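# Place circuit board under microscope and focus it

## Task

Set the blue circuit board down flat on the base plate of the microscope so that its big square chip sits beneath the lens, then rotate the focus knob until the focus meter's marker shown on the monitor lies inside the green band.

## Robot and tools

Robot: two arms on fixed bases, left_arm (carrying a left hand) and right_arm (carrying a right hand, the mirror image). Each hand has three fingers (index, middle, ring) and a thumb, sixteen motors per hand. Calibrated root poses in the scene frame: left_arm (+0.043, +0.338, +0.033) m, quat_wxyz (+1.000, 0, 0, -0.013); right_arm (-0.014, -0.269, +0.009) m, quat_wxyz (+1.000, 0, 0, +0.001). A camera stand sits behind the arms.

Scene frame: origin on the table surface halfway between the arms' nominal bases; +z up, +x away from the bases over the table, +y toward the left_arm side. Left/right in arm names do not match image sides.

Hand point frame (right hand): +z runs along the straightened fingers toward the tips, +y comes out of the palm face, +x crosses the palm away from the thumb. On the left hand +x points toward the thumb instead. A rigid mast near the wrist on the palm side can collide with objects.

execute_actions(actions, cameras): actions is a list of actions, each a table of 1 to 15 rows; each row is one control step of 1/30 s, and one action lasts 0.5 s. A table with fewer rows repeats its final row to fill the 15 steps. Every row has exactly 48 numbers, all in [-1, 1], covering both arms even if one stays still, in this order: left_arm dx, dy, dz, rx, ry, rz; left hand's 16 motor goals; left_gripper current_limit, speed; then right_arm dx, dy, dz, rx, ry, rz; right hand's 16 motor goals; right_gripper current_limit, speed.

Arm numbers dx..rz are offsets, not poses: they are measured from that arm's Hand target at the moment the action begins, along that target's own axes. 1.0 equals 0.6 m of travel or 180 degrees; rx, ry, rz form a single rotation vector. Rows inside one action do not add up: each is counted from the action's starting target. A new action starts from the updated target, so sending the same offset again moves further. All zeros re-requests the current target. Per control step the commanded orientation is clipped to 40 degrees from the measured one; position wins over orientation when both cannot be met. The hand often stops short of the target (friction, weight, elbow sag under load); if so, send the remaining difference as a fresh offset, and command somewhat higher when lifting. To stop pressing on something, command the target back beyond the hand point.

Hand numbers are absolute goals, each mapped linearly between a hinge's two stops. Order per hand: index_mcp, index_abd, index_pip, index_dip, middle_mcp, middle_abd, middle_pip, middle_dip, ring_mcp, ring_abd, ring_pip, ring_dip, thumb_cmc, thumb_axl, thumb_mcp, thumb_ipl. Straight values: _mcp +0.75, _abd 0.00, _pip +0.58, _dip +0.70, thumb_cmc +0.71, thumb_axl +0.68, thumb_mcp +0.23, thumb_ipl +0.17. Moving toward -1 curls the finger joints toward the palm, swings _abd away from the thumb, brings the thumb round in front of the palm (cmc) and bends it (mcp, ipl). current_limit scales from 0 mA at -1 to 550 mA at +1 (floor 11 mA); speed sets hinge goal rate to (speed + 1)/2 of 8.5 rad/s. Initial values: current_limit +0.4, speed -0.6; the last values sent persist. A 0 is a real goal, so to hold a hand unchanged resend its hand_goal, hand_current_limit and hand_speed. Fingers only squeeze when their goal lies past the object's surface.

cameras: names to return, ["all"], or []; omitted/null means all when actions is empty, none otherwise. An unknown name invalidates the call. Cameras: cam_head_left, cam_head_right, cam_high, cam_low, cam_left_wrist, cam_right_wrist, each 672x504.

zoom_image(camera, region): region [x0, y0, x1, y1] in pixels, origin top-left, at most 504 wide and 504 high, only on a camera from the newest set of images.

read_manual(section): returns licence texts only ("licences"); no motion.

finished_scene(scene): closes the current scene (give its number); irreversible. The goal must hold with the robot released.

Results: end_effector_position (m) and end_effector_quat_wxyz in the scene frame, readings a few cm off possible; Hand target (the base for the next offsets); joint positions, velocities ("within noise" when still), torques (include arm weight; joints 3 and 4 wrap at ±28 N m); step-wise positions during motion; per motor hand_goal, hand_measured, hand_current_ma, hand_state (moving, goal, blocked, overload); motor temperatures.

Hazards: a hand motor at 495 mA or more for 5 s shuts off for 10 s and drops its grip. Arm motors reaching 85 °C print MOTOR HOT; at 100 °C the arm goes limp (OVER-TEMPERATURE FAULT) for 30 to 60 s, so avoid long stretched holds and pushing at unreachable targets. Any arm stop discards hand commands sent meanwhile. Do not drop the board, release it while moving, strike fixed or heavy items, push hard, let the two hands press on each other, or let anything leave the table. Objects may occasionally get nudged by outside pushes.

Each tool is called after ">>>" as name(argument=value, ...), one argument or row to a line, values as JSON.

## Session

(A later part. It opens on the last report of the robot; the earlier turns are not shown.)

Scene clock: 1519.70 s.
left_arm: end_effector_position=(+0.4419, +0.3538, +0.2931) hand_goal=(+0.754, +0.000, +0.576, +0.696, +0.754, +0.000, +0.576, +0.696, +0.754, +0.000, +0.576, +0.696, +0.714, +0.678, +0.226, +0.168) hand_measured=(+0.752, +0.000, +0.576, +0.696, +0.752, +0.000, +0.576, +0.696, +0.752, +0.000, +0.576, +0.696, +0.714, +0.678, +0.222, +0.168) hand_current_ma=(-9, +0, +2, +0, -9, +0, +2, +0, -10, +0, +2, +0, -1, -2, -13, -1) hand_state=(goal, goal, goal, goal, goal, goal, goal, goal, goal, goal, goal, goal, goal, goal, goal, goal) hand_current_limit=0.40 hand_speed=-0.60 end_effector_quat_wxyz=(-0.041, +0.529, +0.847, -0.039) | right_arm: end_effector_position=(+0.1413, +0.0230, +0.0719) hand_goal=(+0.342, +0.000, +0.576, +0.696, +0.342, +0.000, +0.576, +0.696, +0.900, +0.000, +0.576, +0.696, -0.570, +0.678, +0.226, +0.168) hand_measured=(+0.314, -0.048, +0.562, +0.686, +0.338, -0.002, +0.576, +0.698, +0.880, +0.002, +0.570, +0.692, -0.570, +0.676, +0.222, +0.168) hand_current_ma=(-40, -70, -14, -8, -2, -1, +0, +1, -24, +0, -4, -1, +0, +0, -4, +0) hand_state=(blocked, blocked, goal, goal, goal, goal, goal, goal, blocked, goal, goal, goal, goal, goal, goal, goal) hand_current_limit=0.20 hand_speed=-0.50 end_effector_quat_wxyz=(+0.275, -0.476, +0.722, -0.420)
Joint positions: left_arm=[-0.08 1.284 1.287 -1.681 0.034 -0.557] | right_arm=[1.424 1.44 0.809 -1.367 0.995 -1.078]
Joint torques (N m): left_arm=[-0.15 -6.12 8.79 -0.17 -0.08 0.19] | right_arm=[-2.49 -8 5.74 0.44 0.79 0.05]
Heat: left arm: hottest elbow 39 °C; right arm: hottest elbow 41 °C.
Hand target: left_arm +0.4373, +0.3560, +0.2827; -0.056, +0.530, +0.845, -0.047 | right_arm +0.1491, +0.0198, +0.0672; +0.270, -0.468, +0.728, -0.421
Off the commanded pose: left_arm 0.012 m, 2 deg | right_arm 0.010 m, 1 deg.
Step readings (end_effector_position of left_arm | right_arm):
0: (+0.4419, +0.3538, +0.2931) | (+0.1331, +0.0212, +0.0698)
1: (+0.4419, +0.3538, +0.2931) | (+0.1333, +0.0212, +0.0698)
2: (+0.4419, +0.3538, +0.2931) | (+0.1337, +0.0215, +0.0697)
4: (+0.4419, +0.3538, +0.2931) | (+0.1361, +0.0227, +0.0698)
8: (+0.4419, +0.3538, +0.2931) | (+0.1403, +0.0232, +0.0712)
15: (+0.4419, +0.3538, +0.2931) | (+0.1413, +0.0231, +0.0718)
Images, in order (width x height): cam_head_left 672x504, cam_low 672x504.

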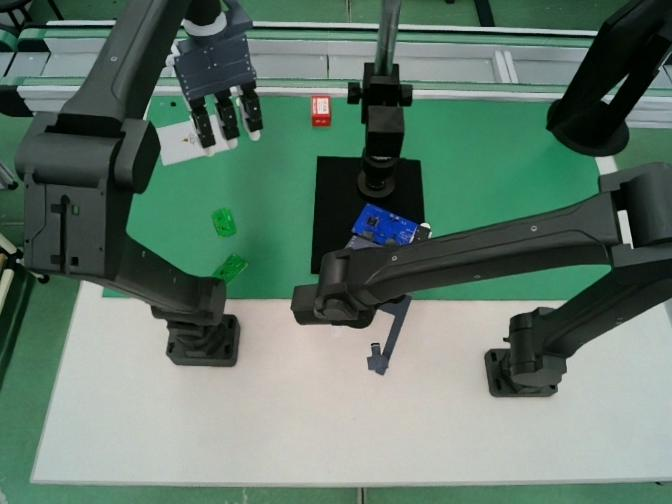

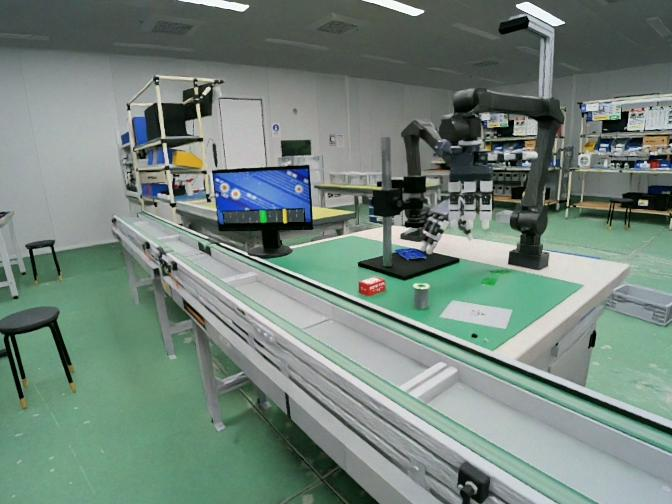

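>>> execute_actions(
  actions=[
    [[0,0,0,0,0,0,0.754,0,0.576,0.696,0.754,0,0.576,0.696,0.754,0,0.576,0.696,0.714,0.678,0.226,0.168,0.4,-0.6,-0.0028,-0.0131,-0.0006,0,0,0,0.342,0,0.576,0.696,0.342,0,0.576,0.696,0.9,0,0.576,0.696,-0.571,0.678,0.226,0.168,0.2,-0.5]],
  ],
  cameras=["cam_head_left","cam_low"],
)

>>> zoom_image(
  camera="cam_head_left",
  region=[345, 165, 430, 245],
)

>>> zoom_image(
  camera="cam_low",
  region=[375, 190, 455, 270],
)

Scene clock: 1528.03 s.
left_arm: end_effector_position=(+0.4419, +0.3538, +0.2931) hand_goal=(+0.754, +0.000, +0.576, +0.696, +0.754, +0.000, +0.576, +0.696, +0.754, +0.000, +0.576, +0.696, +0.714, +0.678, +0.226, +0.168) hand_measured=(+0.752, +0.000, +0.576, +0.696, +0.752, +0.000, +0.576, +0.696, +0.752, +0.000, +0.576, +0.696, +0.714, +0.678, +0.222, +0.168) hand_current_ma=(-9, +0, +2, +0, -9, +0, +2, +0, -10, +0, +2, +0, -1, -2, -13, -1) hand_state=(goal, goal, goal, goal, goal, goal, goal, goal, goal, goal, goal, goal, goal, goal, goal, goal) hand_current_limit=0.40 hand_speed=-0.60 end_effector_quat_wxyz=(-0.041, +0.529, +0.847, -0.039) | right_arm: end_effector_position=(+0.1444, +0.0199, +0.0743) hand_goal=(+0.342, +0.000, +0.576, +0.696, +0.342, +0.000, +0.576, +0.696, +0.900, +0.000, +0.576, +0.696, -0.570, +0.678, +0.226, +0.168) hand_measured=(+0.300, -0.048, +0.554, +0.682, +0.338, -0.002, +0.576, +0.698, +0.880, +0.002, +0.570, +0.692, -0.570, +0.676, +0.222, +0.168) hand_current_ma=(-74, -70, -25, -12, -2, -1, +0, +1, -24, +0, -4, -1, +0, +0, -4, +0) hand_state=(blocked, blocked, blocked, goal, goal, goal, goal, goal, blocked, goal, goal, goal, goal, goal, goal, goal) hand_current_limit=0.20 hand_speed=-0.50 end_effector_quat_wxyz=(+0.271, -0.478, +0.721, -0.422)
Joint positions: left_arm=[-0.08 1.284 1.287 -1.681 0.034 -0.557] | right_arm=[1.41 1.43 0.809 -1.367 0.995 -1.1]
Joint torques (N m): left_arm=[-0.15 -6.18 8.76 -0.16 -0.08 0.19] | right_arm=[-2.37 -8.29 6.43 0.27 0.97 -0.01]
Heat: left arm: hottest elbow 39 °C; right arm: hottest elbow 40 °C.
Hand target: left_arm +0.4373, +0.3560, +0.2827; -0.056, +0.530, +0.845, -0.047 | right_arm +0.1530, +0.0199, +0.0742; +0.270, -0.468, +0.728, -0.421
Off the commanded pose: left_arm 0.012 m, 2 deg | right_arm 0.009 m, 1 deg.
Step readings (end_effector_position of left_arm | right_arm):
0: (+0.4419, +0.3538, +0.2931) | (+0.1413, +0.0230, +0.0718)
1: (+0.4419, +0.3538, +0.2931) | (+0.1413, +0.0230, +0.0718)
2: (+0.4419, +0.3538, +0.2931) | (+0.1414, +0.0228, +0.0720)
4: (+0.4419, +0.3538, +0.2931) | (+0.1422, +0.0222, +0.0726)
8: (+0.4419, +0.3538, +0.2931) | (+0.1442, +0.0207, +0.0739)
15: (+0.4419, +0.3538, +0.2931) | (+0.1444, +0.0200, +0.0742)
Images, in order (width x height): cam_head_left 672x504, cam_low 672x504.

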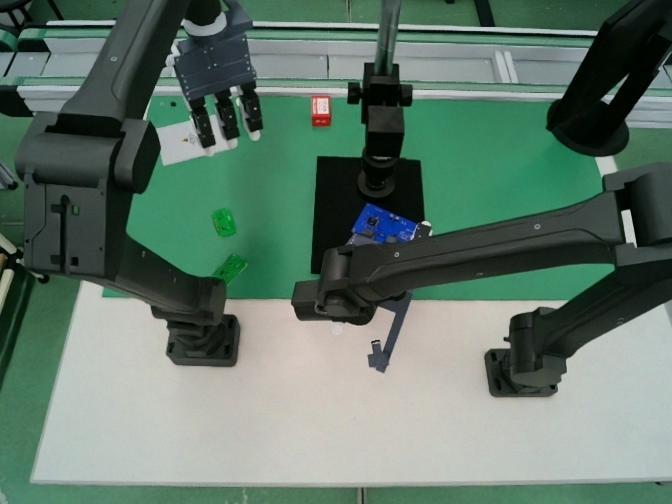

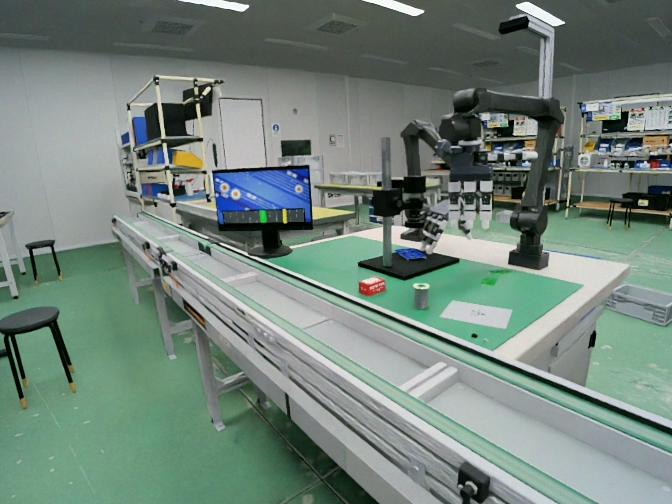

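Scaled by 5.929.

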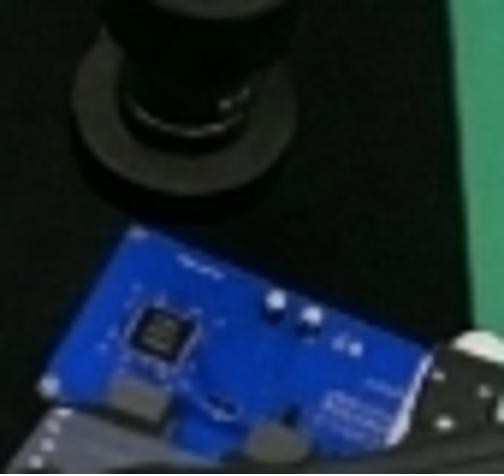

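Scaled by 6.300.

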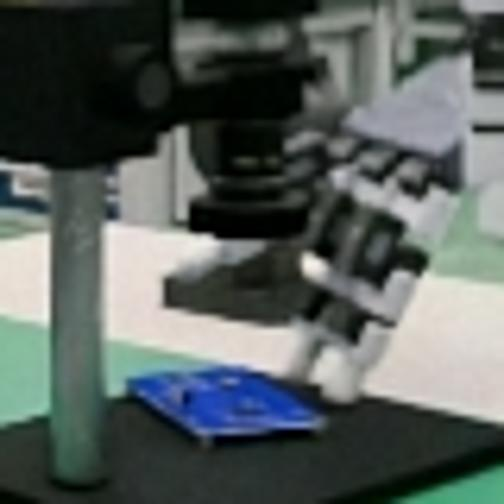

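>>> execute_actions(
  actions=[
    [[0,0,0,0,0,0,0.754,0,0.576,0.696,0.754,0,0.576,0.696,0.754,0,0.576,0.696,0.714,0.678,0.226,0.168,0.4,-0.6,-0.0069,-0.0076,0.0131,0,0,0,0.342,0,0.576,0.696,0.342,0,0.576,0.696,0.9,0,0.576,0.696,-0.571,0.678,0.226,0.168,0.2,-0.5]],
  ],
  cameras=["cam_head_left","cam_low"],
)

>>> zoom_image(
  camera="cam_head_left",
  region=[345, 165, 430, 245],
)

>>> zoom_image(
  camera="cam_low",
  region=[375, 190, 455, 270],
)

Scene clock: 1535.10 s.
left_arm: end_effector_position=(+0.4419, +0.3538, +0.2931) hand_goal=(+0.754, +0.000, +0.576, +0.696, +0.754, +0.000, +0.576, +0.696, +0.754, +0.000, +0.576, +0.696, +0.714, +0.678, +0.226, +0.168) hand_measured=(+0.752, +0.000, +0.576, +0.696, +0.752, +0.000, +0.576, +0.696, +0.752, +0.000, +0.576, +0.696, +0.714, +0.678, +0.222, +0.168) hand_current_ma=(-9, +0, +2, +0, -9, +0, +2, +0, -10, +0, +2, +0, -1, -2, -13, -1) hand_state=(goal, goal, goal, goal, goal, goal, goal, goal, goal, goal, goal, goal, goal, goal, goal, goal) hand_current_limit=0.40 hand_speed=-0.60 end_effector_quat_wxyz=(-0.041, +0.529, +0.847, -0.039) | right_arm: end_effector_position=(+0.1520, +0.0202, +0.0767) hand_goal=(+0.342, +0.000, +0.576, +0.696, +0.342, +0.000, +0.576, +0.696, +0.900, +0.000, +0.576, +0.696, -0.570, +0.678, +0.226, +0.168) hand_measured=(+0.274, -0.058, +0.538, +0.672, +0.338, -0.002, +0.576, +0.698, +0.880, +0.002, +0.570, +0.692, -0.570, +0.676, +0.222, +0.168) hand_current_ma=(-155, -92, -58, -29, -2, -1, +0, +1, -24, +0, -4, -1, +0, +0, -4, +0) hand_state=(blocked, blocked, blocked, blocked, goal, goal, goal, goal, blocked, goal, goal, goal, goal, goal, goal, goal) hand_current_limit=0.20 hand_speed=-0.50 end_effector_quat_wxyz=(+0.271, -0.482, +0.719, -0.421)
Joint positions: left_arm=[-0.08 1.284 1.287 -1.681 0.034 -0.557] | right_arm=[1.385 1.418 0.809 -1.333 1.005 -1.158]
Joint torques (N m): left_arm=[-0.15 -6.12 8.8 -0.18 -0.08 0.19] | right_arm=[-2.78 -7.82 6.45 0.57 1.04 0.05]
Heat: left arm: hottest elbow 39 °C; right arm: hottest elbow 39 °C.
Hand target: left_arm +0.4373, +0.3560, +0.2827; -0.056, +0.530, +0.845, -0.047 | right_arm +0.1631, +0.0199, +0.0742; +0.270, -0.468, +0.728, -0.421
Off the commanded pose: left_arm 0.012 m, 2 deg | right_arm 0.011 m, 2 deg.
Step readings (end_effector_position of left_arm | right_arm):
0: (+0.4419, +0.3538, +0.2931) | (+0.1444, +0.0199, +0.0743)
1: (+0.4419, +0.3538, +0.2931) | (+0.1444, +0.0199, +0.0743)
2: (+0.4419, +0.3538, +0.2931) | (+0.1449, +0.0202, +0.0743)
4: (+0.4419, +0.3538, +0.2931) | (+0.1471, +0.0210, +0.0747)
8: (+0.4419, +0.3538, +0.2931) | (+0.1510, +0.0204, +0.0762)
15: (+0.4419, +0.3538, +0.2931) | (+0.1520, +0.0202, +0.0766)
Images, in order (width x height): cam_head_left 672x504, cam_low 672x504.

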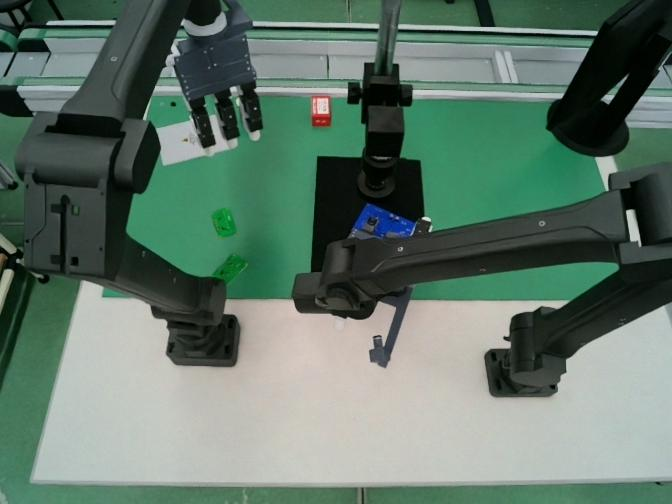

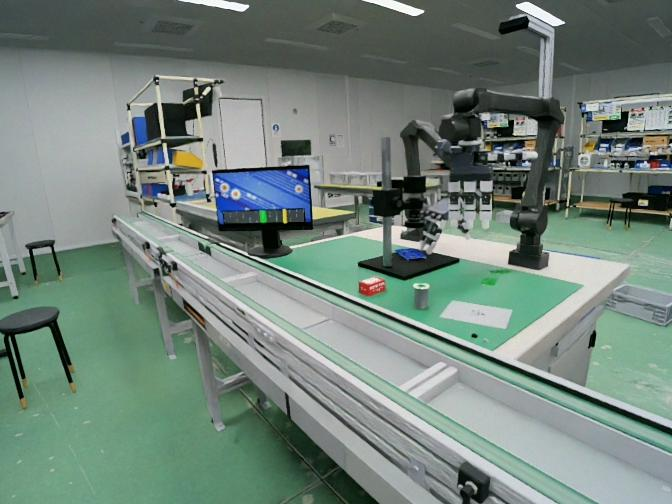

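Scaled by 5.929.

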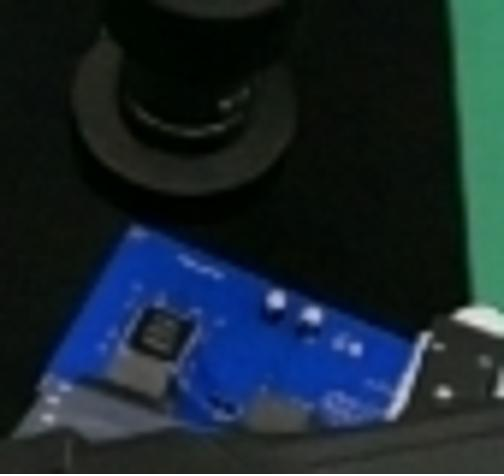

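Scaled by 6.300.

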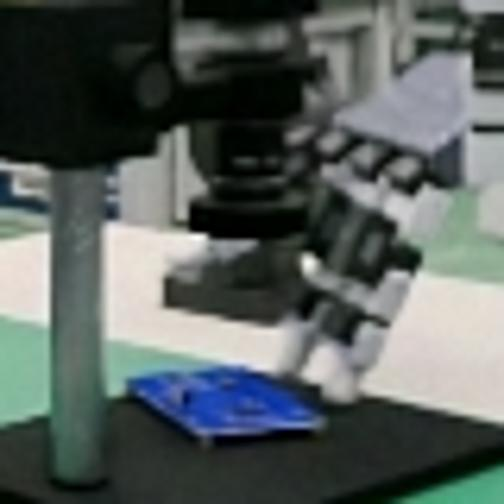

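>>> execute_actions(
  actions=[
    [[0,0,0,0,0,0,0.754,0,0.576,0.696,0.754,0,0.576,0.696,0.754,0,0.576,0.696,0.714,0.678,0.226,0.168,0.4,-0.6,0.0152,0.0080,-0.0339,0,0,0,0.342,0,0.576,0.696,0.342,0,0.576,0.696,0.9,0,0.576,0.696,-0.571,0.678,0.226,0.168,0.2,-0.5]],
  ],
  cameras=["cam_head_left","cam_low"],
)

>>> zoom_image(
  camera="cam_head_left",
  region=[345, 165, 430, 245],
)

>>> zoom_image(
  camera="cam_low",
  region=[375, 190, 455, 270],
)

Scene clock: 1549.53 s.
left_arm: end_effector_position=(+0.4419, +0.3538, +0.2931) hand_goal=(+0.754, +0.000, +0.576, +0.696, +0.754, +0.000, +0.576, +0.696, +0.754, +0.000, +0.576, +0.696, +0.714, +0.678, +0.226, +0.168) hand_measured=(+0.752, +0.000, +0.576, +0.696, +0.752, +0.000, +0.576, +0.696, +0.752, +0.000, +0.576, +0.696, +0.714, +0.678, +0.222, +0.168) hand_current_ma=(-9, +0, +2, +0, -9, +0, +2, +0, -10, +0, +2, +0, -1, -2, -13, -1) hand_state=(goal, goal, goal, goal, goal, goal, goal, goal, goal, goal, goal, goal, goal, goal, goal, goal) hand_current_limit=0.40 hand_speed=-0.60 end_effector_quat_wxyz=(-0.041, +0.529, +0.847, -0.039) | right_arm: end_effector_position=(+0.1444, +0.0151, +0.0788) hand_goal=(+0.342, +0.000, +0.576, +0.696, +0.342, +0.000, +0.576, +0.696, +0.900, +0.000, +0.576, +0.696, -0.570, +0.678, +0.226, +0.168) hand_measured=(+0.326, -0.002, +0.570, +0.694, +0.338, -0.002, +0.576, +0.698, +0.880, +0.002, +0.570, +0.692, -0.570, +0.676, +0.222, +0.168) hand_current_ma=(-17, -1, -3, -1, -2, -1, +0, +1, -24, +0, -4, -1, +0, +0, -4, +0) hand_state=(goal, goal, goal, goal, goal, goal, goal, goal, blocked, goal, goal, goal, goal, goal, goal, goal) hand_current_limit=0.20 hand_speed=-0.50 end_effector_quat_wxyz=(+0.268, -0.467, +0.729, -0.422)
Joint positions: left_arm=[-0.08 1.284 1.287 -1.681 0.034 -0.557] | right_arm=[1.407 1.418 0.809 -1.401 0.986 -1.063]
Joint torques (N m): left_arm=[-0.15 -6.07 8.77 -0.18 -0.08 0.19] | right_arm=[0.91 -7.71 7.21 -0.77 0.77 0.19]
Heat: left arm: hottest elbow 39 °C; right arm: hottest elbow 39 °C.
Hand target: left_arm +0.4373, +0.3560, +0.2827; -0.056, +0.530, +0.845, -0.047 | right_arm +0.1411, +0.0199, +0.0801; +0.270, -0.468, +0.728, -0.421
Off the commanded pose: left_arm 0.012 m, 2 deg | right_arm 0.006 m, 0 deg.
Step readings (end_effector_position of left_arm | right_arm):
0: (+0.4419, +0.3538, +0.2931) | (+0.1520, +0.0202, +0.0767)
1: (+0.4419, +0.3538, +0.2931) | (+0.1520, +0.0202, +0.0767)
2: (+0.4419, +0.3538, +0.2931) | (+0.1518, +0.0198, +0.0766)
4: (+0.4419, +0.3538, +0.2931) | (+0.1502, +0.0173, +0.0772)
8: (+0.4419, +0.3538, +0.2931) | (+0.1453, +0.0157, +0.0776)
15: (+0.4419, +0.3538, +0.2931) | (+0.1441, +0.0149, +0.0786)
Images, in order (width x height): cam_head_left 672x504, cam_low 672x504.

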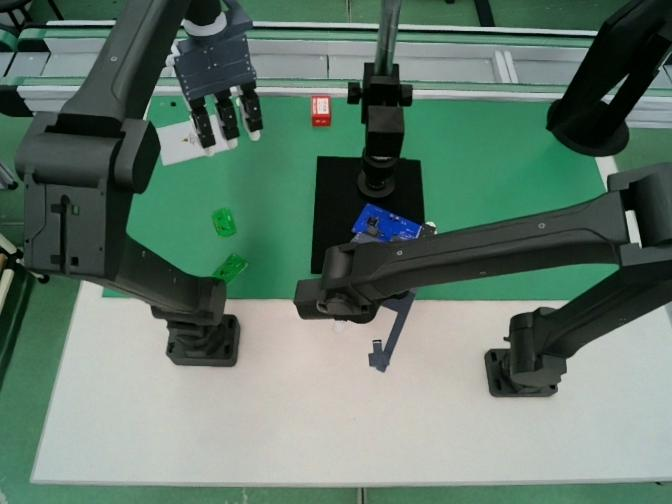

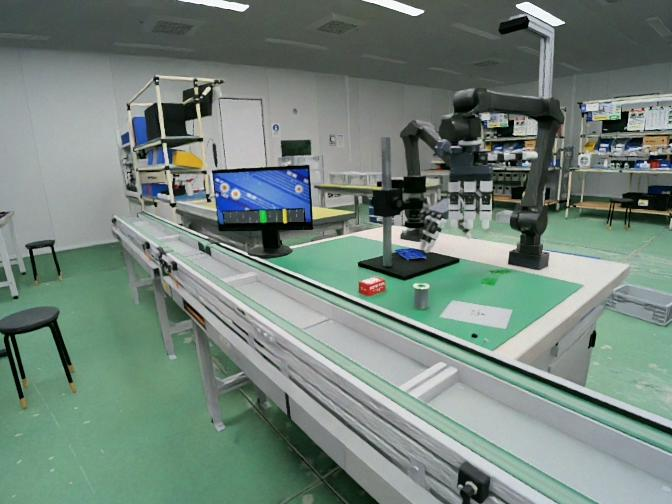

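Scaled by 5.929.

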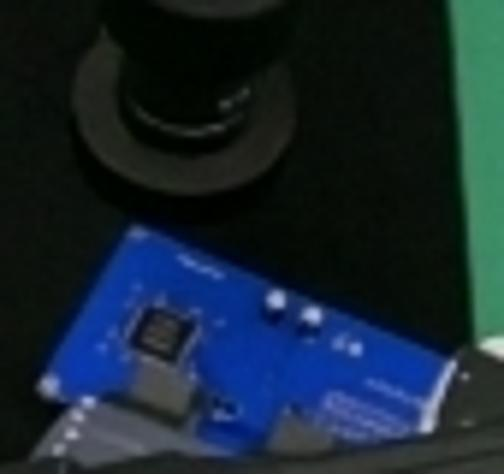

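Scaled by 6.300.

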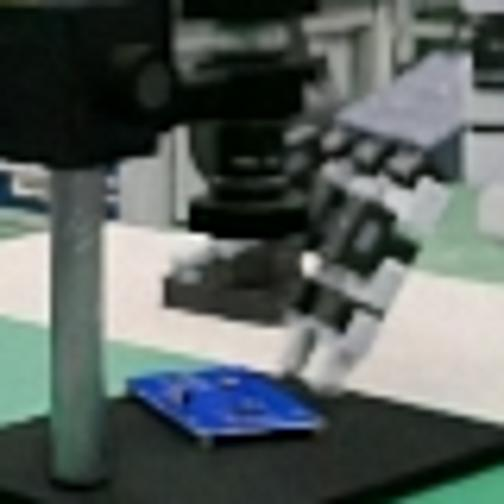

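>>> execute_actions(
  actions=[
    [[0,0,0,0,0,0,0.754,0,0.576,0.696,0.754,0,0.576,0.696,0.754,0,0.576,0.696,0.714,0.678,0.226,0.168,0.4,-0.6,-0.0083,-0.0091,0.0158,0,0,0,0.342,0,0.576,0.696,0.342,0,0.576,0.696,0.9,0,0.576,0.696,-0.571,0.678,0.226,0.168,0.2,-0.5]],
  ],
  cameras=["cam_head_left","cam_low"],
)

>>> zoom_image(
  camera="cam_head_left",
  region=[345, 165, 430, 245],
)

>>> zoom_image(
  camera="cam_low",
  region=[375, 190, 455, 270],
)

Scene clock: 1555.77 s.
left_arm: end_effector_position=(+0.4419, +0.3538, +0.2931) hand_goal=(+0.754, +0.000, +0.576, +0.696, +0.754, +0.000, +0.576, +0.696, +0.754, +0.000, +0.576, +0.696, +0.714, +0.678, +0.226, +0.168) hand_measured=(+0.752, +0.000, +0.576, +0.696, +0.752, +0.000, +0.576, +0.696, +0.752, +0.000, +0.576, +0.696, +0.714, +0.678, +0.222, +0.168) hand_current_ma=(-9, +0, +2, +0, -9, +0, +2, +0, -10, +0, +2, +0, -1, -2, -13, -1) hand_state=(goal, goal, goal, goal, goal, goal, goal, goal, goal, goal, goal, goal, goal, goal, goal, goal) hand_current_limit=0.40 hand_speed=-0.60 end_effector_quat_wxyz=(-0.041, +0.529, +0.847, -0.039) | right_arm: end_effector_position=(+0.1483, +0.0167, +0.0783) hand_goal=(+0.342, +0.000, +0.576, +0.696, +0.342, +0.000, +0.576, +0.696, +0.900, +0.000, +0.576, +0.696, -0.570, +0.678, +0.226, +0.168) hand_measured=(+0.326, -0.002, +0.570, +0.694, +0.338, -0.002, +0.576, +0.698, +0.880, +0.002, +0.570, +0.692, -0.570, +0.676, +0.222, +0.168) hand_current_ma=(-17, -1, -3, -1, -2, -1, +0, +1, -24, +0, -4, -1, +0, +0, -4, +0) hand_state=(goal, goal, goal, goal, goal, goal, goal, goal, blocked, goal, goal, goal, goal, goal, goal, goal) hand_current_limit=0.20 hand_speed=-0.50 end_effector_quat_wxyz=(+0.270, -0.471, +0.726, -0.422)
Joint positions: left_arm=[-0.08 1.284 1.287 -1.681 0.034 -0.557] | right_arm=[1.396 1.418 0.809 -1.377 0.995 -1.094]
Joint torques (N m): left_arm=[-0.15 -6.18 8.76 -0.18 -0.09 0.2] | right_arm=[-1.14 -8.12 7.13 -0.06 0.99 -0.07]
Heat: left arm: hottest elbow 39 °C; right arm: hottest elbow 39 °C.
Hand target: left_arm +0.4373, +0.3560, +0.2827; -0.056, +0.530, +0.845, -0.047 | right_arm +0.1531, +0.0198, +0.0801; +0.270, -0.468, +0.728, -0.421
Off the commanded pose: left_arm 0.012 m, 2 deg | right_arm 0.006 m, 0 deg.
Step readings (end_effector_position of left_arm | right_arm):
0: (+0.4419, +0.3538, +0.2931) | (+0.1445, +0.0151, +0.0789)
1: (+0.4419, +0.3538, +0.2931) | (+0.1445, +0.0151, +0.0789)
2: (+0.4419, +0.3538, +0.2931) | (+0.1445, +0.0151, +0.0789)
4: (+0.4419, +0.3538, +0.2931) | (+0.1450, +0.0155, +0.0791)
8: (+0.4419, +0.3538, +0.2931) | (+0.1466, +0.0170, +0.0788)
15: (+0.4419, +0.3538, +0.2931) | (+0.1483, +0.0169, +0.0784)
Images, in order (width x height): cam_head_left 672x504, cam_low 672x504.

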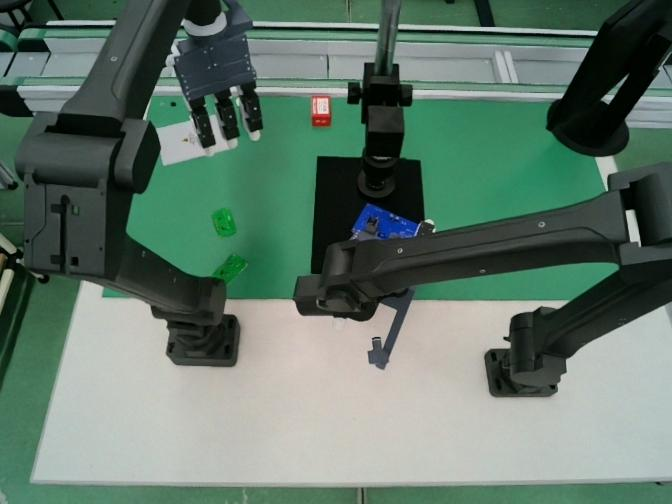

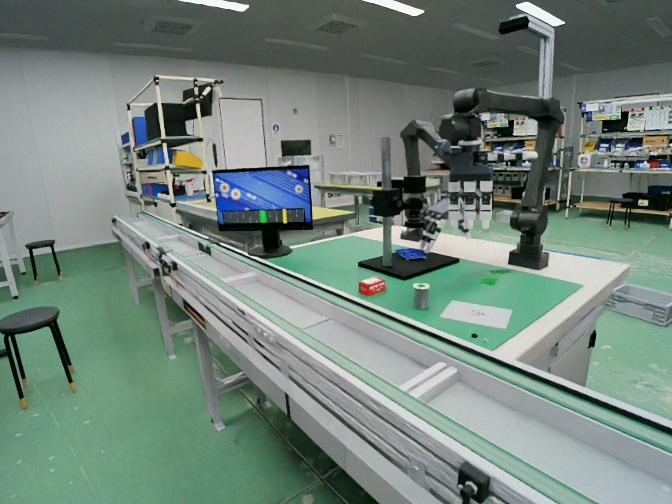

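Scaled by 5.929.

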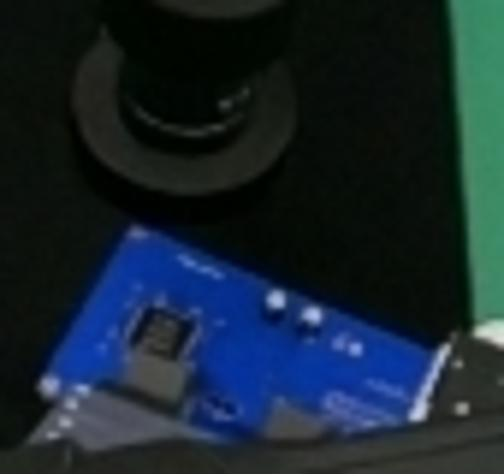

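Scaled by 6.300.

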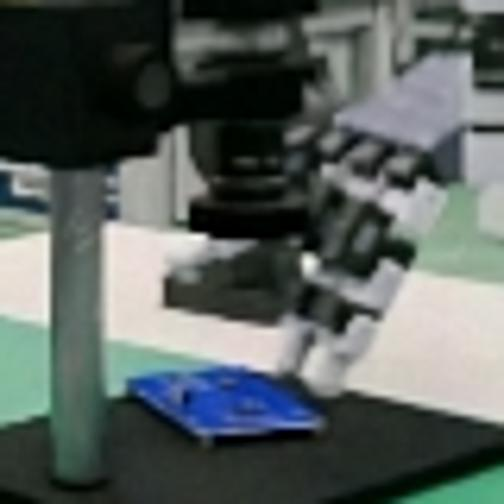

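>>> execute_actions(
  actions=[
    [[0,0,0,0,0,0,0.754,0,0.576,0.696,0.754,0,0.576,0.696,0.754,0,0.576,0.696,0.714,0.678,0.226,0.168,0.4,-0.6,-0.0055,-0.0061,0.0105,0,0,0,0.342,0,0.576,0.696,0.342,0,0.576,0.696,0.9,0,0.576,0.696,-0.571,0.678,0.226,0.168,0.2,-0.5]],
  ],
  cameras=["cam_head_left","cam_low"],
)

>>> zoom_image(
  camera="cam_head_left",
  region=[345, 165, 430, 245],
)

>>> zoom_image(
  camera="cam_low",
  region=[375, 190, 455, 270],
)

Scene clock: 1562.13 s.
left_arm: end_effector_position=(+0.4419, +0.3538, +0.2931) hand_goal=(+0.754, +0.000, +0.576, +0.696, +0.754, +0.000, +0.576, +0.696, +0.754, +0.000, +0.576, +0.696, +0.714, +0.678, +0.226, +0.168) hand_measured=(+0.752, +0.000, +0.576, +0.696, +0.752, +0.000, +0.576, +0.696, +0.752, +0.000, +0.576, +0.696, +0.714, +0.678, +0.222, +0.168) hand_current_ma=(-9, +0, +2, +0, -9, +0, +2, +0, -10, +0, +2, +0, -1, -2, -13, -1) hand_state=(goal, goal, goal, goal, goal, goal, goal, goal, goal, goal, goal, goal, goal, goal, goal, goal) hand_current_limit=0.40 hand_speed=-0.60 end_effector_quat_wxyz=(-0.041, +0.529, +0.847, -0.039) | right_arm: end_effector_position=(+0.1566, +0.0168, +0.0774) hand_goal=(+0.342, +0.000, +0.576, +0.696, +0.342, +0.000, +0.576, +0.696, +0.900, +0.000, +0.576, +0.696, -0.570, +0.678, +0.226, +0.168) hand_measured=(+0.326, -0.002, +0.570, +0.694, +0.338, -0.002, +0.576, +0.698, +0.880, +0.002, +0.570, +0.692, -0.570, +0.676, +0.222, +0.168) hand_current_ma=(-16, -1, -3, -1, -2, -1, +0, +1, -24, +0, -4, -1, +0, +0, -4, +0) hand_state=(goal, goal, goal, goal, goal, goal, goal, goal, blocked, goal, goal, goal, goal, goal, goal, goal) hand_current_limit=0.20 hand_speed=-0.50 end_effector_quat_wxyz=(+0.268, -0.471, +0.726, -0.423)
Joint positions: left_arm=[-0.08 1.284 1.287 -1.681 0.034 -0.557] | right_arm=[1.371 1.418 0.809 -1.344 1.005 -1.137]
Joint torques (N m): left_arm=[-0.09 -6.01 8.79 -0.18 -0.09 0.19] | right_arm=[-1.08 -8.7 7.1 -0.01 1 -0.06]
Heat: left arm: hottest elbow 40 °C; right arm: hottest elbow 38 °C.
Hand target: left_arm +0.4373, +0.3560, +0.2827; -0.056, +0.530, +0.845, -0.047 | right_arm +0.1611, +0.0198, +0.0801; +0.270, -0.468, +0.728, -0.421
Off the commanded pose: left_arm 0.012 m, 2 deg | right_arm 0.006 m, 0 deg.
Step readings (end_effector_position of left_arm | right_arm):
0: (+0.4419, +0.3538, +0.2931) | (+0.1483, +0.0166, +0.0783)
1: (+0.4419, +0.3538, +0.2931) | (+0.1483, +0.0167, +0.0783)
2: (+0.4419, +0.3538, +0.2931) | (+0.1491, +0.0167, +0.0783)
4: (+0.4419, +0.3538, +0.2931) | (+0.1510, +0.0175, +0.0782)
8: (+0.4419, +0.3538, +0.2931) | (+0.1554, +0.0172, +0.0779)
15: (+0.4419, +0.3538, +0.2931) | (+0.1567, +0.0169, +0.0775)
Images, in order (width x height): cam_head_left 672x504, cam_low 672x504.

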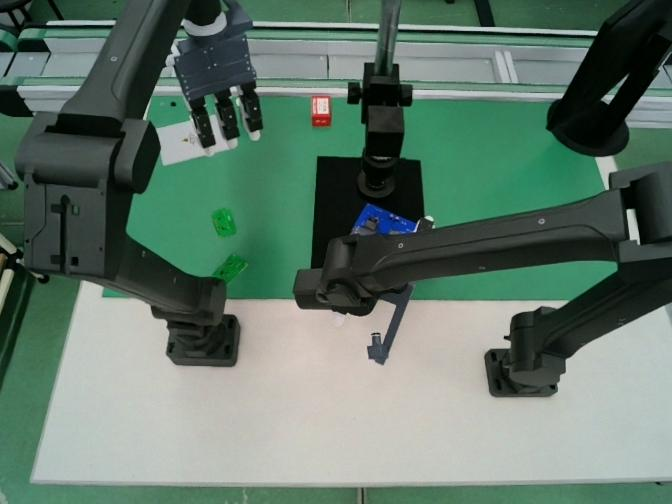

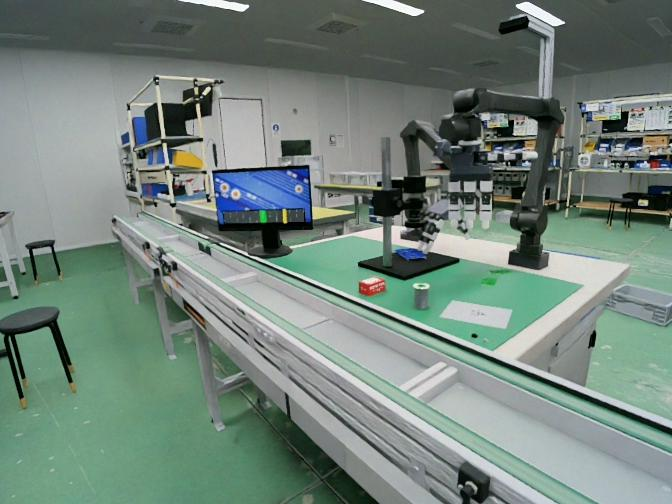

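Scaled by 5.929.

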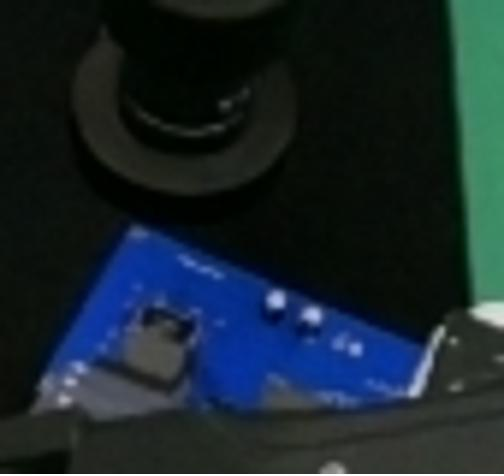

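Scaled by 6.300.

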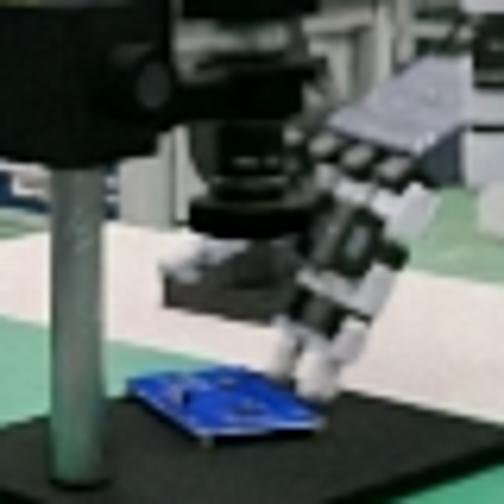

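>>> execute_actions(
  actions=[
    [[0,0,0,0,0,0,0.754,0,0.576,0.696,0.754,0,0.576,0.696,0.754,0,0.576,0.696,0.714,0.678,0.226,0.168,0.4,-0.6,-0.0062,-0.0057,0.0126,0,0,0,0.342,0,0.576,0.696,0.342,0,0.576,0.696,0.9,0,0.576,0.696,-0.571,0.678,0.226,0.168,0.2,-0.5]],
  ],
  cameras=["cam_head_left","cam_low"],
)

>>> zoom_image(
  camera="cam_head_left",
  region=[345, 165, 430, 245],
)

>>> zoom_image(
  camera="cam_low",
  region=[375, 190, 455, 270],
)

Scene clock: 1568.03 s.
left_arm: end_effector_position=(+0.4419, +0.3538, +0.2931) hand_goal=(+0.754, +0.000, +0.576, +0.696, +0.754, +0.000, +0.576, +0.696, +0.754, +0.000, +0.576, +0.696, +0.714, +0.678, +0.226, +0.168) hand_measured=(+0.752, +0.000, +0.576, +0.696, +0.752, +0.000, +0.576, +0.696, +0.752, +0.000, +0.576, +0.696, +0.714, +0.678, +0.222, +0.168) hand_current_ma=(-9, +0, +2, +0, -9, +0, +2, +0, -10, +0, +2, +0, -1, -2, -13, -1) hand_state=(goal, goal, goal, goal, goal, goal, goal, goal, goal, goal, goal, goal, goal, goal, goal, goal) hand_current_limit=0.40 hand_speed=-0.60 end_effector_quat_wxyz=(-0.041, +0.529, +0.847, -0.039) | right_arm: end_effector_position=(+0.1654, +0.0179, +0.0763) hand_goal=(+0.342, +0.000, +0.576, +0.696, +0.342, +0.000, +0.576, +0.696, +0.900, +0.000, +0.576, +0.696, -0.570, +0.678, +0.226, +0.168) hand_measured=(+0.326, -0.002, +0.570, +0.694, +0.336, -0.002, +0.576, +0.698, +0.880, +0.002, +0.570, +0.692, -0.570, +0.676, +0.222, +0.168) hand_current_ma=(-16, -1, -3, -1, -4, -1, +0, +1, -24, +0, -4, -1, +0, +0, -4, +0) hand_state=(goal, goal, goal, goal, goal, goal, goal, goal, blocked, goal, goal, goal, goal, goal, goal, goal) hand_current_limit=0.20 hand_speed=-0.50 end_effector_quat_wxyz=(+0.269, -0.472, +0.725, -0.423)
Joint positions: left_arm=[-0.08 1.284 1.287 -1.681 0.034 -0.557] | right_arm=[1.345 1.418 0.809 -1.303 1.015 -1.186]
Joint torques (N m): left_arm=[-0.26 -6.12 8.79 -0.21 -0.09 0.2] | right_arm=[-1.26 -8.76 6.99 0.17 0.98 -0.03]
Heat: left arm: hottest elbow 40 °C; right arm: hottest elbow 38 °C.
Hand target: left_arm +0.4373, +0.3560, +0.2827; -0.056, +0.530, +0.845, -0.047 | right_arm +0.1702, +0.0198, +0.0793; +0.270, -0.468, +0.728, -0.421
Off the commanded pose: left_arm 0.012 m, 2 deg | right_arm 0.006 m, 1 deg.
Step readings (end_effector_position of left_arm | right_arm):
0: (+0.4419, +0.3538, +0.2931) | (+0.1565, +0.0168, +0.0774)
1: (+0.4419, +0.3538, +0.2931) | (+0.1565, +0.0168, +0.0773)
2: (+0.4419, +0.3538, +0.2931) | (+0.1572, +0.0171, +0.0773)
4: (+0.4419, +0.3538, +0.2931) | (+0.1594, +0.0180, +0.0772)
8: (+0.4419, +0.3538, +0.2931) | (+0.1643, +0.0179, +0.0768)
15: (+0.4419, +0.3538, +0.2931) | (+0.1655, +0.0177, +0.0765)
Images, in order (width x height): cam_head_left 672x504, cam_low 672x504.

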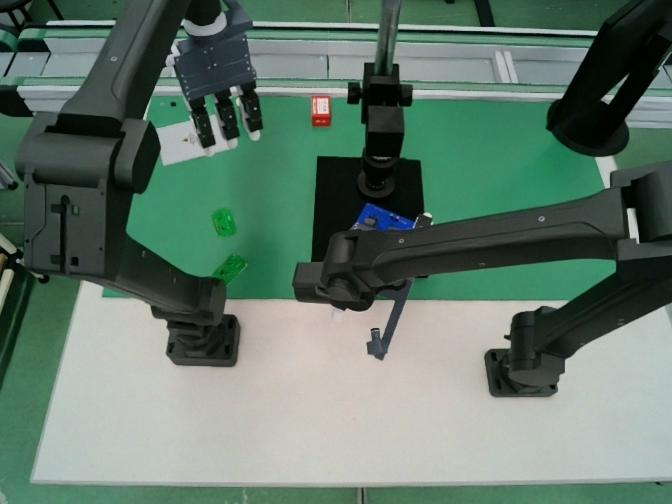

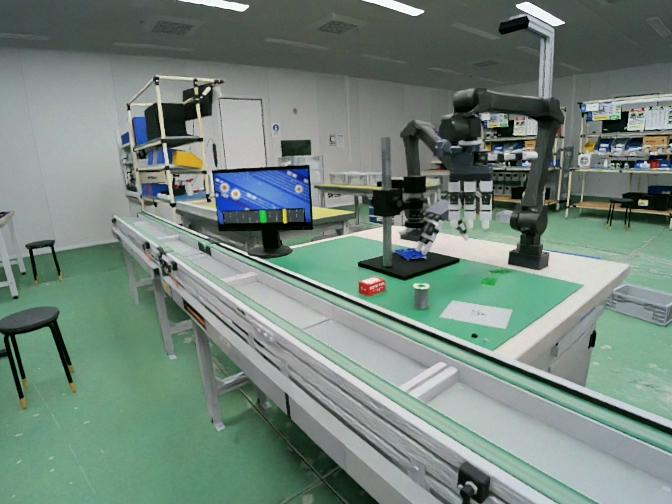

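Scaled by 5.929.

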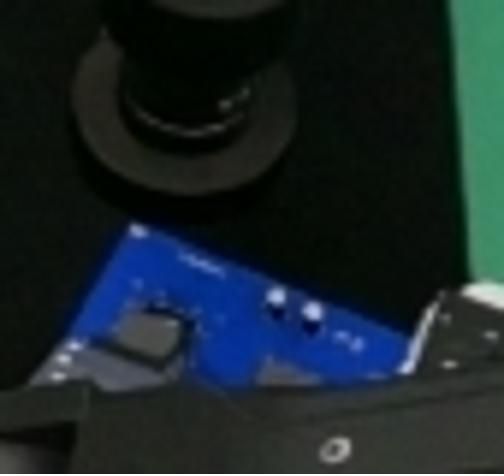

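Scaled by 6.300.

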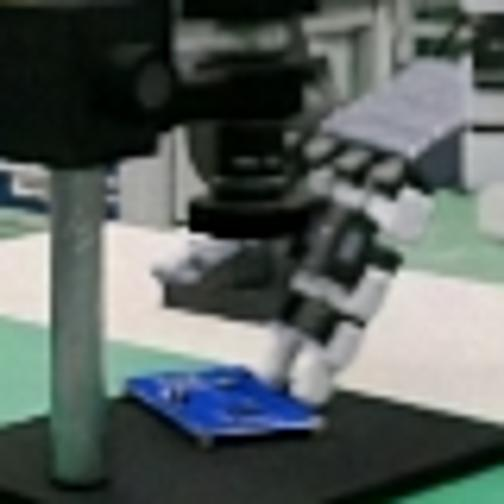

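>>> execute_actions(
  actions=[
    [[0,0,0,0,0,0,0.754,0,0.576,0.696,0.754,0,0.576,0.696,0.754,0,0.576,0.696,0.714,0.678,0.226,0.168,0.4,-0.6,-0.0069,-0.0076,0.0131,0,0,0,0.342,0,0.576,0.696,0.342,0,0.576,0.696,0.9,0,0.576,0.696,-0.571,0.678,0.226,0.168,0.2,-0.5]],
  ],
  cameras=["cam_head_left","cam_low"],
)

>>> zoom_image(
  camera="cam_head_left",
  region=[345, 165, 430, 245],
)

>>> zoom_image(
  camera="cam_low",
  region=[375, 190, 455, 270],
)

Scene clock: 1573.27 s.
left_arm: end_effector_position=(+0.4419, +0.3538, +0.2931) hand_goal=(+0.754, +0.000, +0.576, +0.696, +0.754, +0.000, +0.576, +0.696, +0.754, +0.000, +0.576, +0.696, +0.714, +0.678, +0.226, +0.168) hand_measured=(+0.752, +0.000, +0.576, +0.696, +0.752, +0.000, +0.576, +0.696, +0.752, +0.000, +0.576, +0.696, +0.714, +0.678, +0.222, +0.168) hand_current_ma=(-9, +0, +2, +0, -9, +0, +2, +0, -10, +0, +2, +0, -1, -2, -13, -1) hand_state=(goal, goal, goal, goal, goal, goal, goal, goal, goal, goal, goal, goal, goal, goal, goal, goal) hand_current_limit=0.40 hand_speed=-0.60 end_effector_quat_wxyz=(-0.041, +0.529, +0.847, -0.039) | right_arm: end_effector_position=(+0.1752, +0.0180, +0.0753) hand_goal=(+0.342, +0.000, +0.576, +0.696, +0.342, +0.000, +0.576, +0.696, +0.900, +0.000, +0.576, +0.696, -0.570, +0.678, +0.226, +0.168) hand_measured=(+0.326, -0.002, +0.570, +0.694, +0.336, -0.002, +0.576, +0.698, +0.880, +0.002, +0.570, +0.692, -0.570, +0.676, +0.222, +0.168) hand_current_ma=(-16, -1, -3, -1, -5, -1, +0, +0, -24, +0, -4, -1, +0, +0, -4, +0) hand_state=(goal, goal, goal, goal, goal, goal, goal, goal, blocked, goal, goal, goal, goal, goal, goal, goal) hand_current_limit=0.20 hand_speed=-0.50 end_effector_quat_wxyz=(+0.268, -0.473, +0.724, -0.425)
Joint positions: left_arm=[-0.08 1.284 1.287 -1.681 0.034 -0.557] | right_arm=[1.315 1.418 0.809 -1.261 1.025 -1.241]
Joint torques (N m): left_arm=[-0.21 -6.12 8.8 -0.17 -0.09 0.19] | right_arm=[-1.55 -9.23 7.05 0.13 0.96 -0.05]
Heat: left arm: hottest elbow 40 °C; right arm: hottest elbow 38 °C.
Hand target: left_arm +0.4373, +0.3560, +0.2827; -0.056, +0.530, +0.845, -0.047 | right_arm +0.1800, +0.0198, +0.0793; +0.270, -0.468, +0.728, -0.421
Off the commanded pose: left_arm 0.012 m, 2 deg | right_arm 0.007 m, 1 deg.
Step readings (end_effector_position of left_arm | right_arm):
0: (+0.4419, +0.3538, +0.2931) | (+0.1654, +0.0178, +0.0763)
1: (+0.4419, +0.3538, +0.2931) | (+0.1654, +0.0179, +0.0763)
2: (+0.4419, +0.3538, +0.2931) | (+0.1660, +0.0181, +0.0763)
4: (+0.4419, +0.3538, +0.2931) | (+0.1683, +0.0187, +0.0761)
8: (+0.4419, +0.3538, +0.2931) | (+0.1739, +0.0179, +0.0759)
15: (+0.4419, +0.3538, +0.2931) | (+0.1753, +0.0180, +0.0755)
Images, in order (width x height): cam_head_left 672x504, cam_low 672x504.

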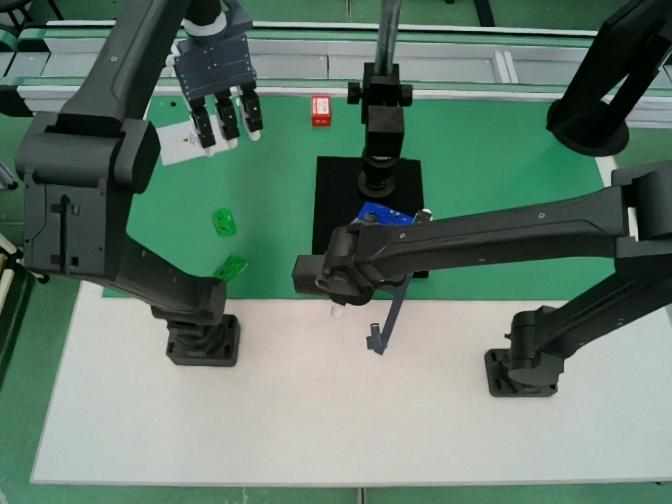

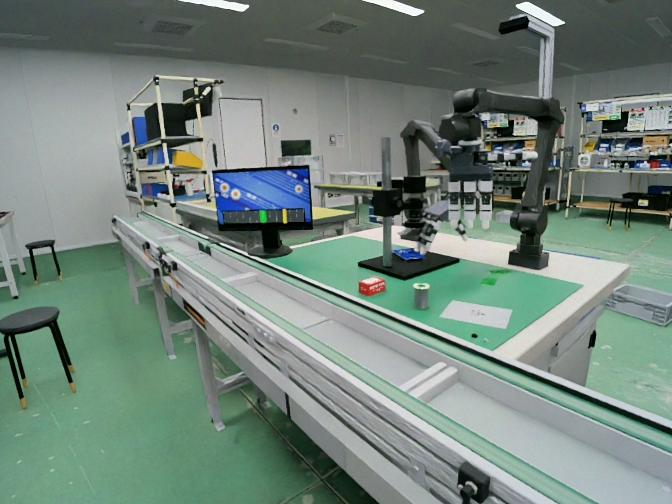

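Scaled by 5.929.

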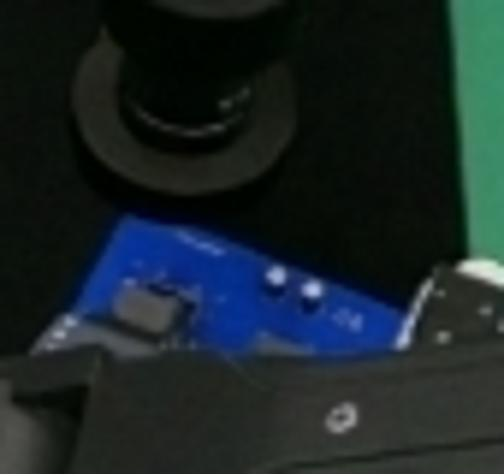

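Scaled by 6.300.

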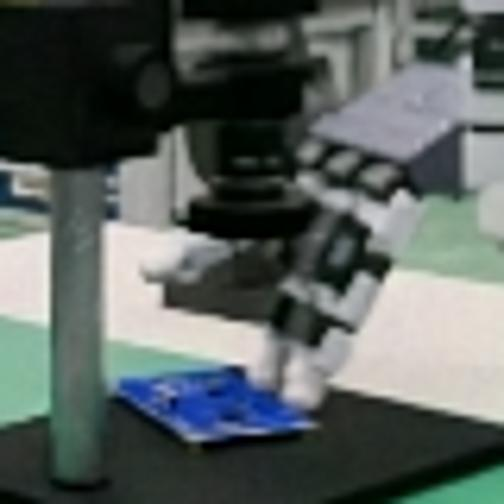

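>>> execute_actions(
  actions=[
    [[0,0,0,0,0,0,0.754,0,0.576,0.696,0.754,0,0.576,0.696,0.754,0,0.576,0.696,0.714,0.678,0.226,0.168,0.4,-0.6,0.0173,0.0127,-0.0743,0,0,0,0.342,0,0.576,0.696,0.342,0,0.576,0.696,0.9,0,0.576,0.696,-0.571,0.678,0.226,0.168,0.2,-0.5]],
  ],
  cameras=["cam_head_left","cam_low"],
)

>>> zoom_image(
  camera="cam_head_left",
  region=[345, 165, 430, 245],
)

>>> zoom_image(
  camera="cam_low",
  region=[375, 190, 455, 270],
)

Scene clock: 1579.83 s.
left_arm: end_effector_position=(+0.4419, +0.3538, +0.2931) hand_goal=(+0.754, +0.000, +0.576, +0.696, +0.754, +0.000, +0.576, +0.696, +0.754, +0.000, +0.576, +0.696, +0.714, +0.678, +0.226, +0.168) hand_measured=(+0.752, +0.000, +0.576, +0.696, +0.752, +0.000, +0.576, +0.696, +0.752, +0.000, +0.576, +0.696, +0.714, +0.678, +0.222, +0.168) hand_current_ma=(-9, +0, +2, +0, -9, +0, +2, +0, -10, +0, +2, +0, -1, -2, -13, -1) hand_state=(goal, goal, goal, goal, goal, goal, goal, goal, goal, goal, goal, goal, goal, goal, goal, goal) hand_current_limit=0.40 hand_speed=-0.60 end_effector_quat_wxyz=(-0.041, +0.529, +0.847, -0.039) | right_arm: end_effector_position=(+0.1376, +0.0052, +0.0814) hand_goal=(+0.342, +0.000, +0.576, +0.696, +0.342, +0.000, +0.576, +0.696, +0.900, +0.000, +0.576, +0.696, -0.570, +0.678, +0.226, +0.168) hand_measured=(+0.328, -0.002, +0.572, +0.694, +0.336, -0.002, +0.576, +0.698, +0.880, +0.002, +0.570, +0.692, -0.570, +0.676, +0.222, +0.168) hand_current_ma=(-13, -1, -2, -1, -5, +0, +0, +0, -24, +0, -4, -1, +0, +0, -4, +0) hand_state=(goal, goal, goal, goal, goal, goal, goal, goal, blocked, goal, goal, goal, goal, goal, goal, goal) hand_current_limit=0.20 hand_speed=-0.50 end_effector_quat_wxyz=(+0.255, -0.475, +0.721, -0.435)
Joint positions: left_arm=[-0.08 1.284 1.287 -1.681 0.034 -0.557] | right_arm=[1.423 1.417 0.809 -1.462 0.978 -1.042]
Joint torques (N m): left_arm=[-0.15 -6.12 8.79 -0.18 -0.08 0.2] | right_arm=[0.85 -7.88 10.13 -0.9 0.74 0.15]
Heat: left arm: hottest elbow 40 °C; right arm: hottest elbow 38 °C.
Hand target: left_arm +0.4373, +0.3560, +0.2827; -0.056, +0.530, +0.845, -0.047 | right_arm +0.1371, +0.0280, +0.0951; +0.270, -0.468, +0.728, -0.421
Off the commanded pose: left_arm 0.012 m, 2 deg | right_arm 0.027 m, 3 deg.
Step readings (end_effector_position of left_arm | right_arm):
0: (+0.4419, +0.3538, +0.2931) | (+0.1752, +0.0180, +0.0753)
1: (+0.4419, +0.3538, +0.2931) | (+0.1751, +0.0179, +0.0753)
2: (+0.4419, +0.3538, +0.2931) | (+0.1736, +0.0169, +0.0751)
4: (+0.4419, +0.3538, +0.2931) | (+0.1654, +0.0119, +0.0753)
8: (+0.4419, +0.3538, +0.2931) | (+0.1447, +0.0085, +0.0771)
15: (+0.4419, +0.3538, +0.2931) | (+0.1364, +0.0056, +0.0802)
Images, in order (width x height): cam_head_left 672x504, cam_low 672x504.

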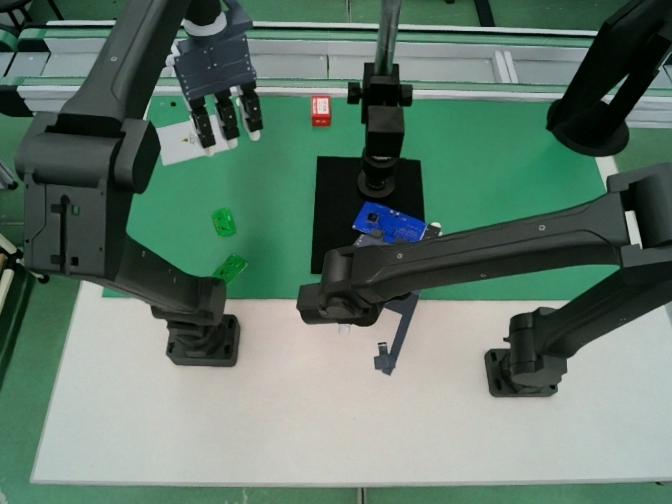

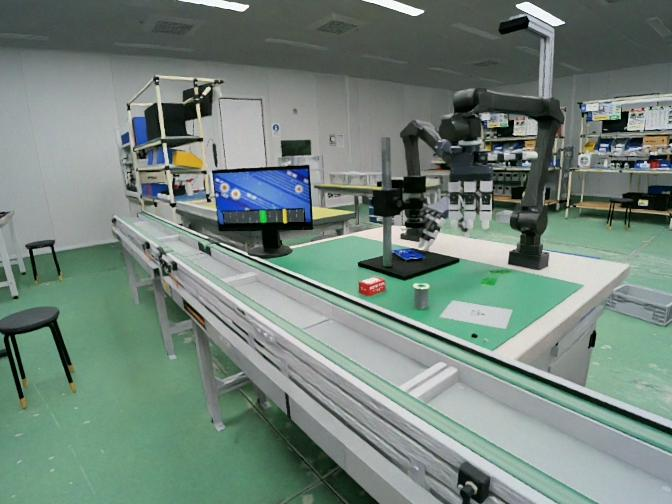

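Scaled by 5.929.

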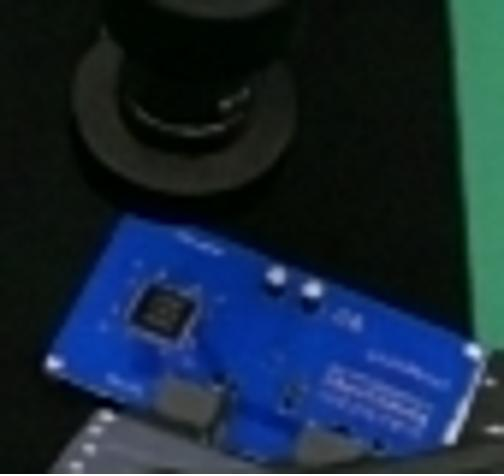

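Scaled by 6.300.

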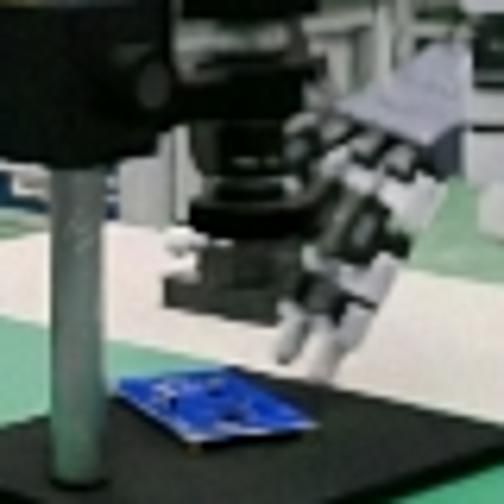

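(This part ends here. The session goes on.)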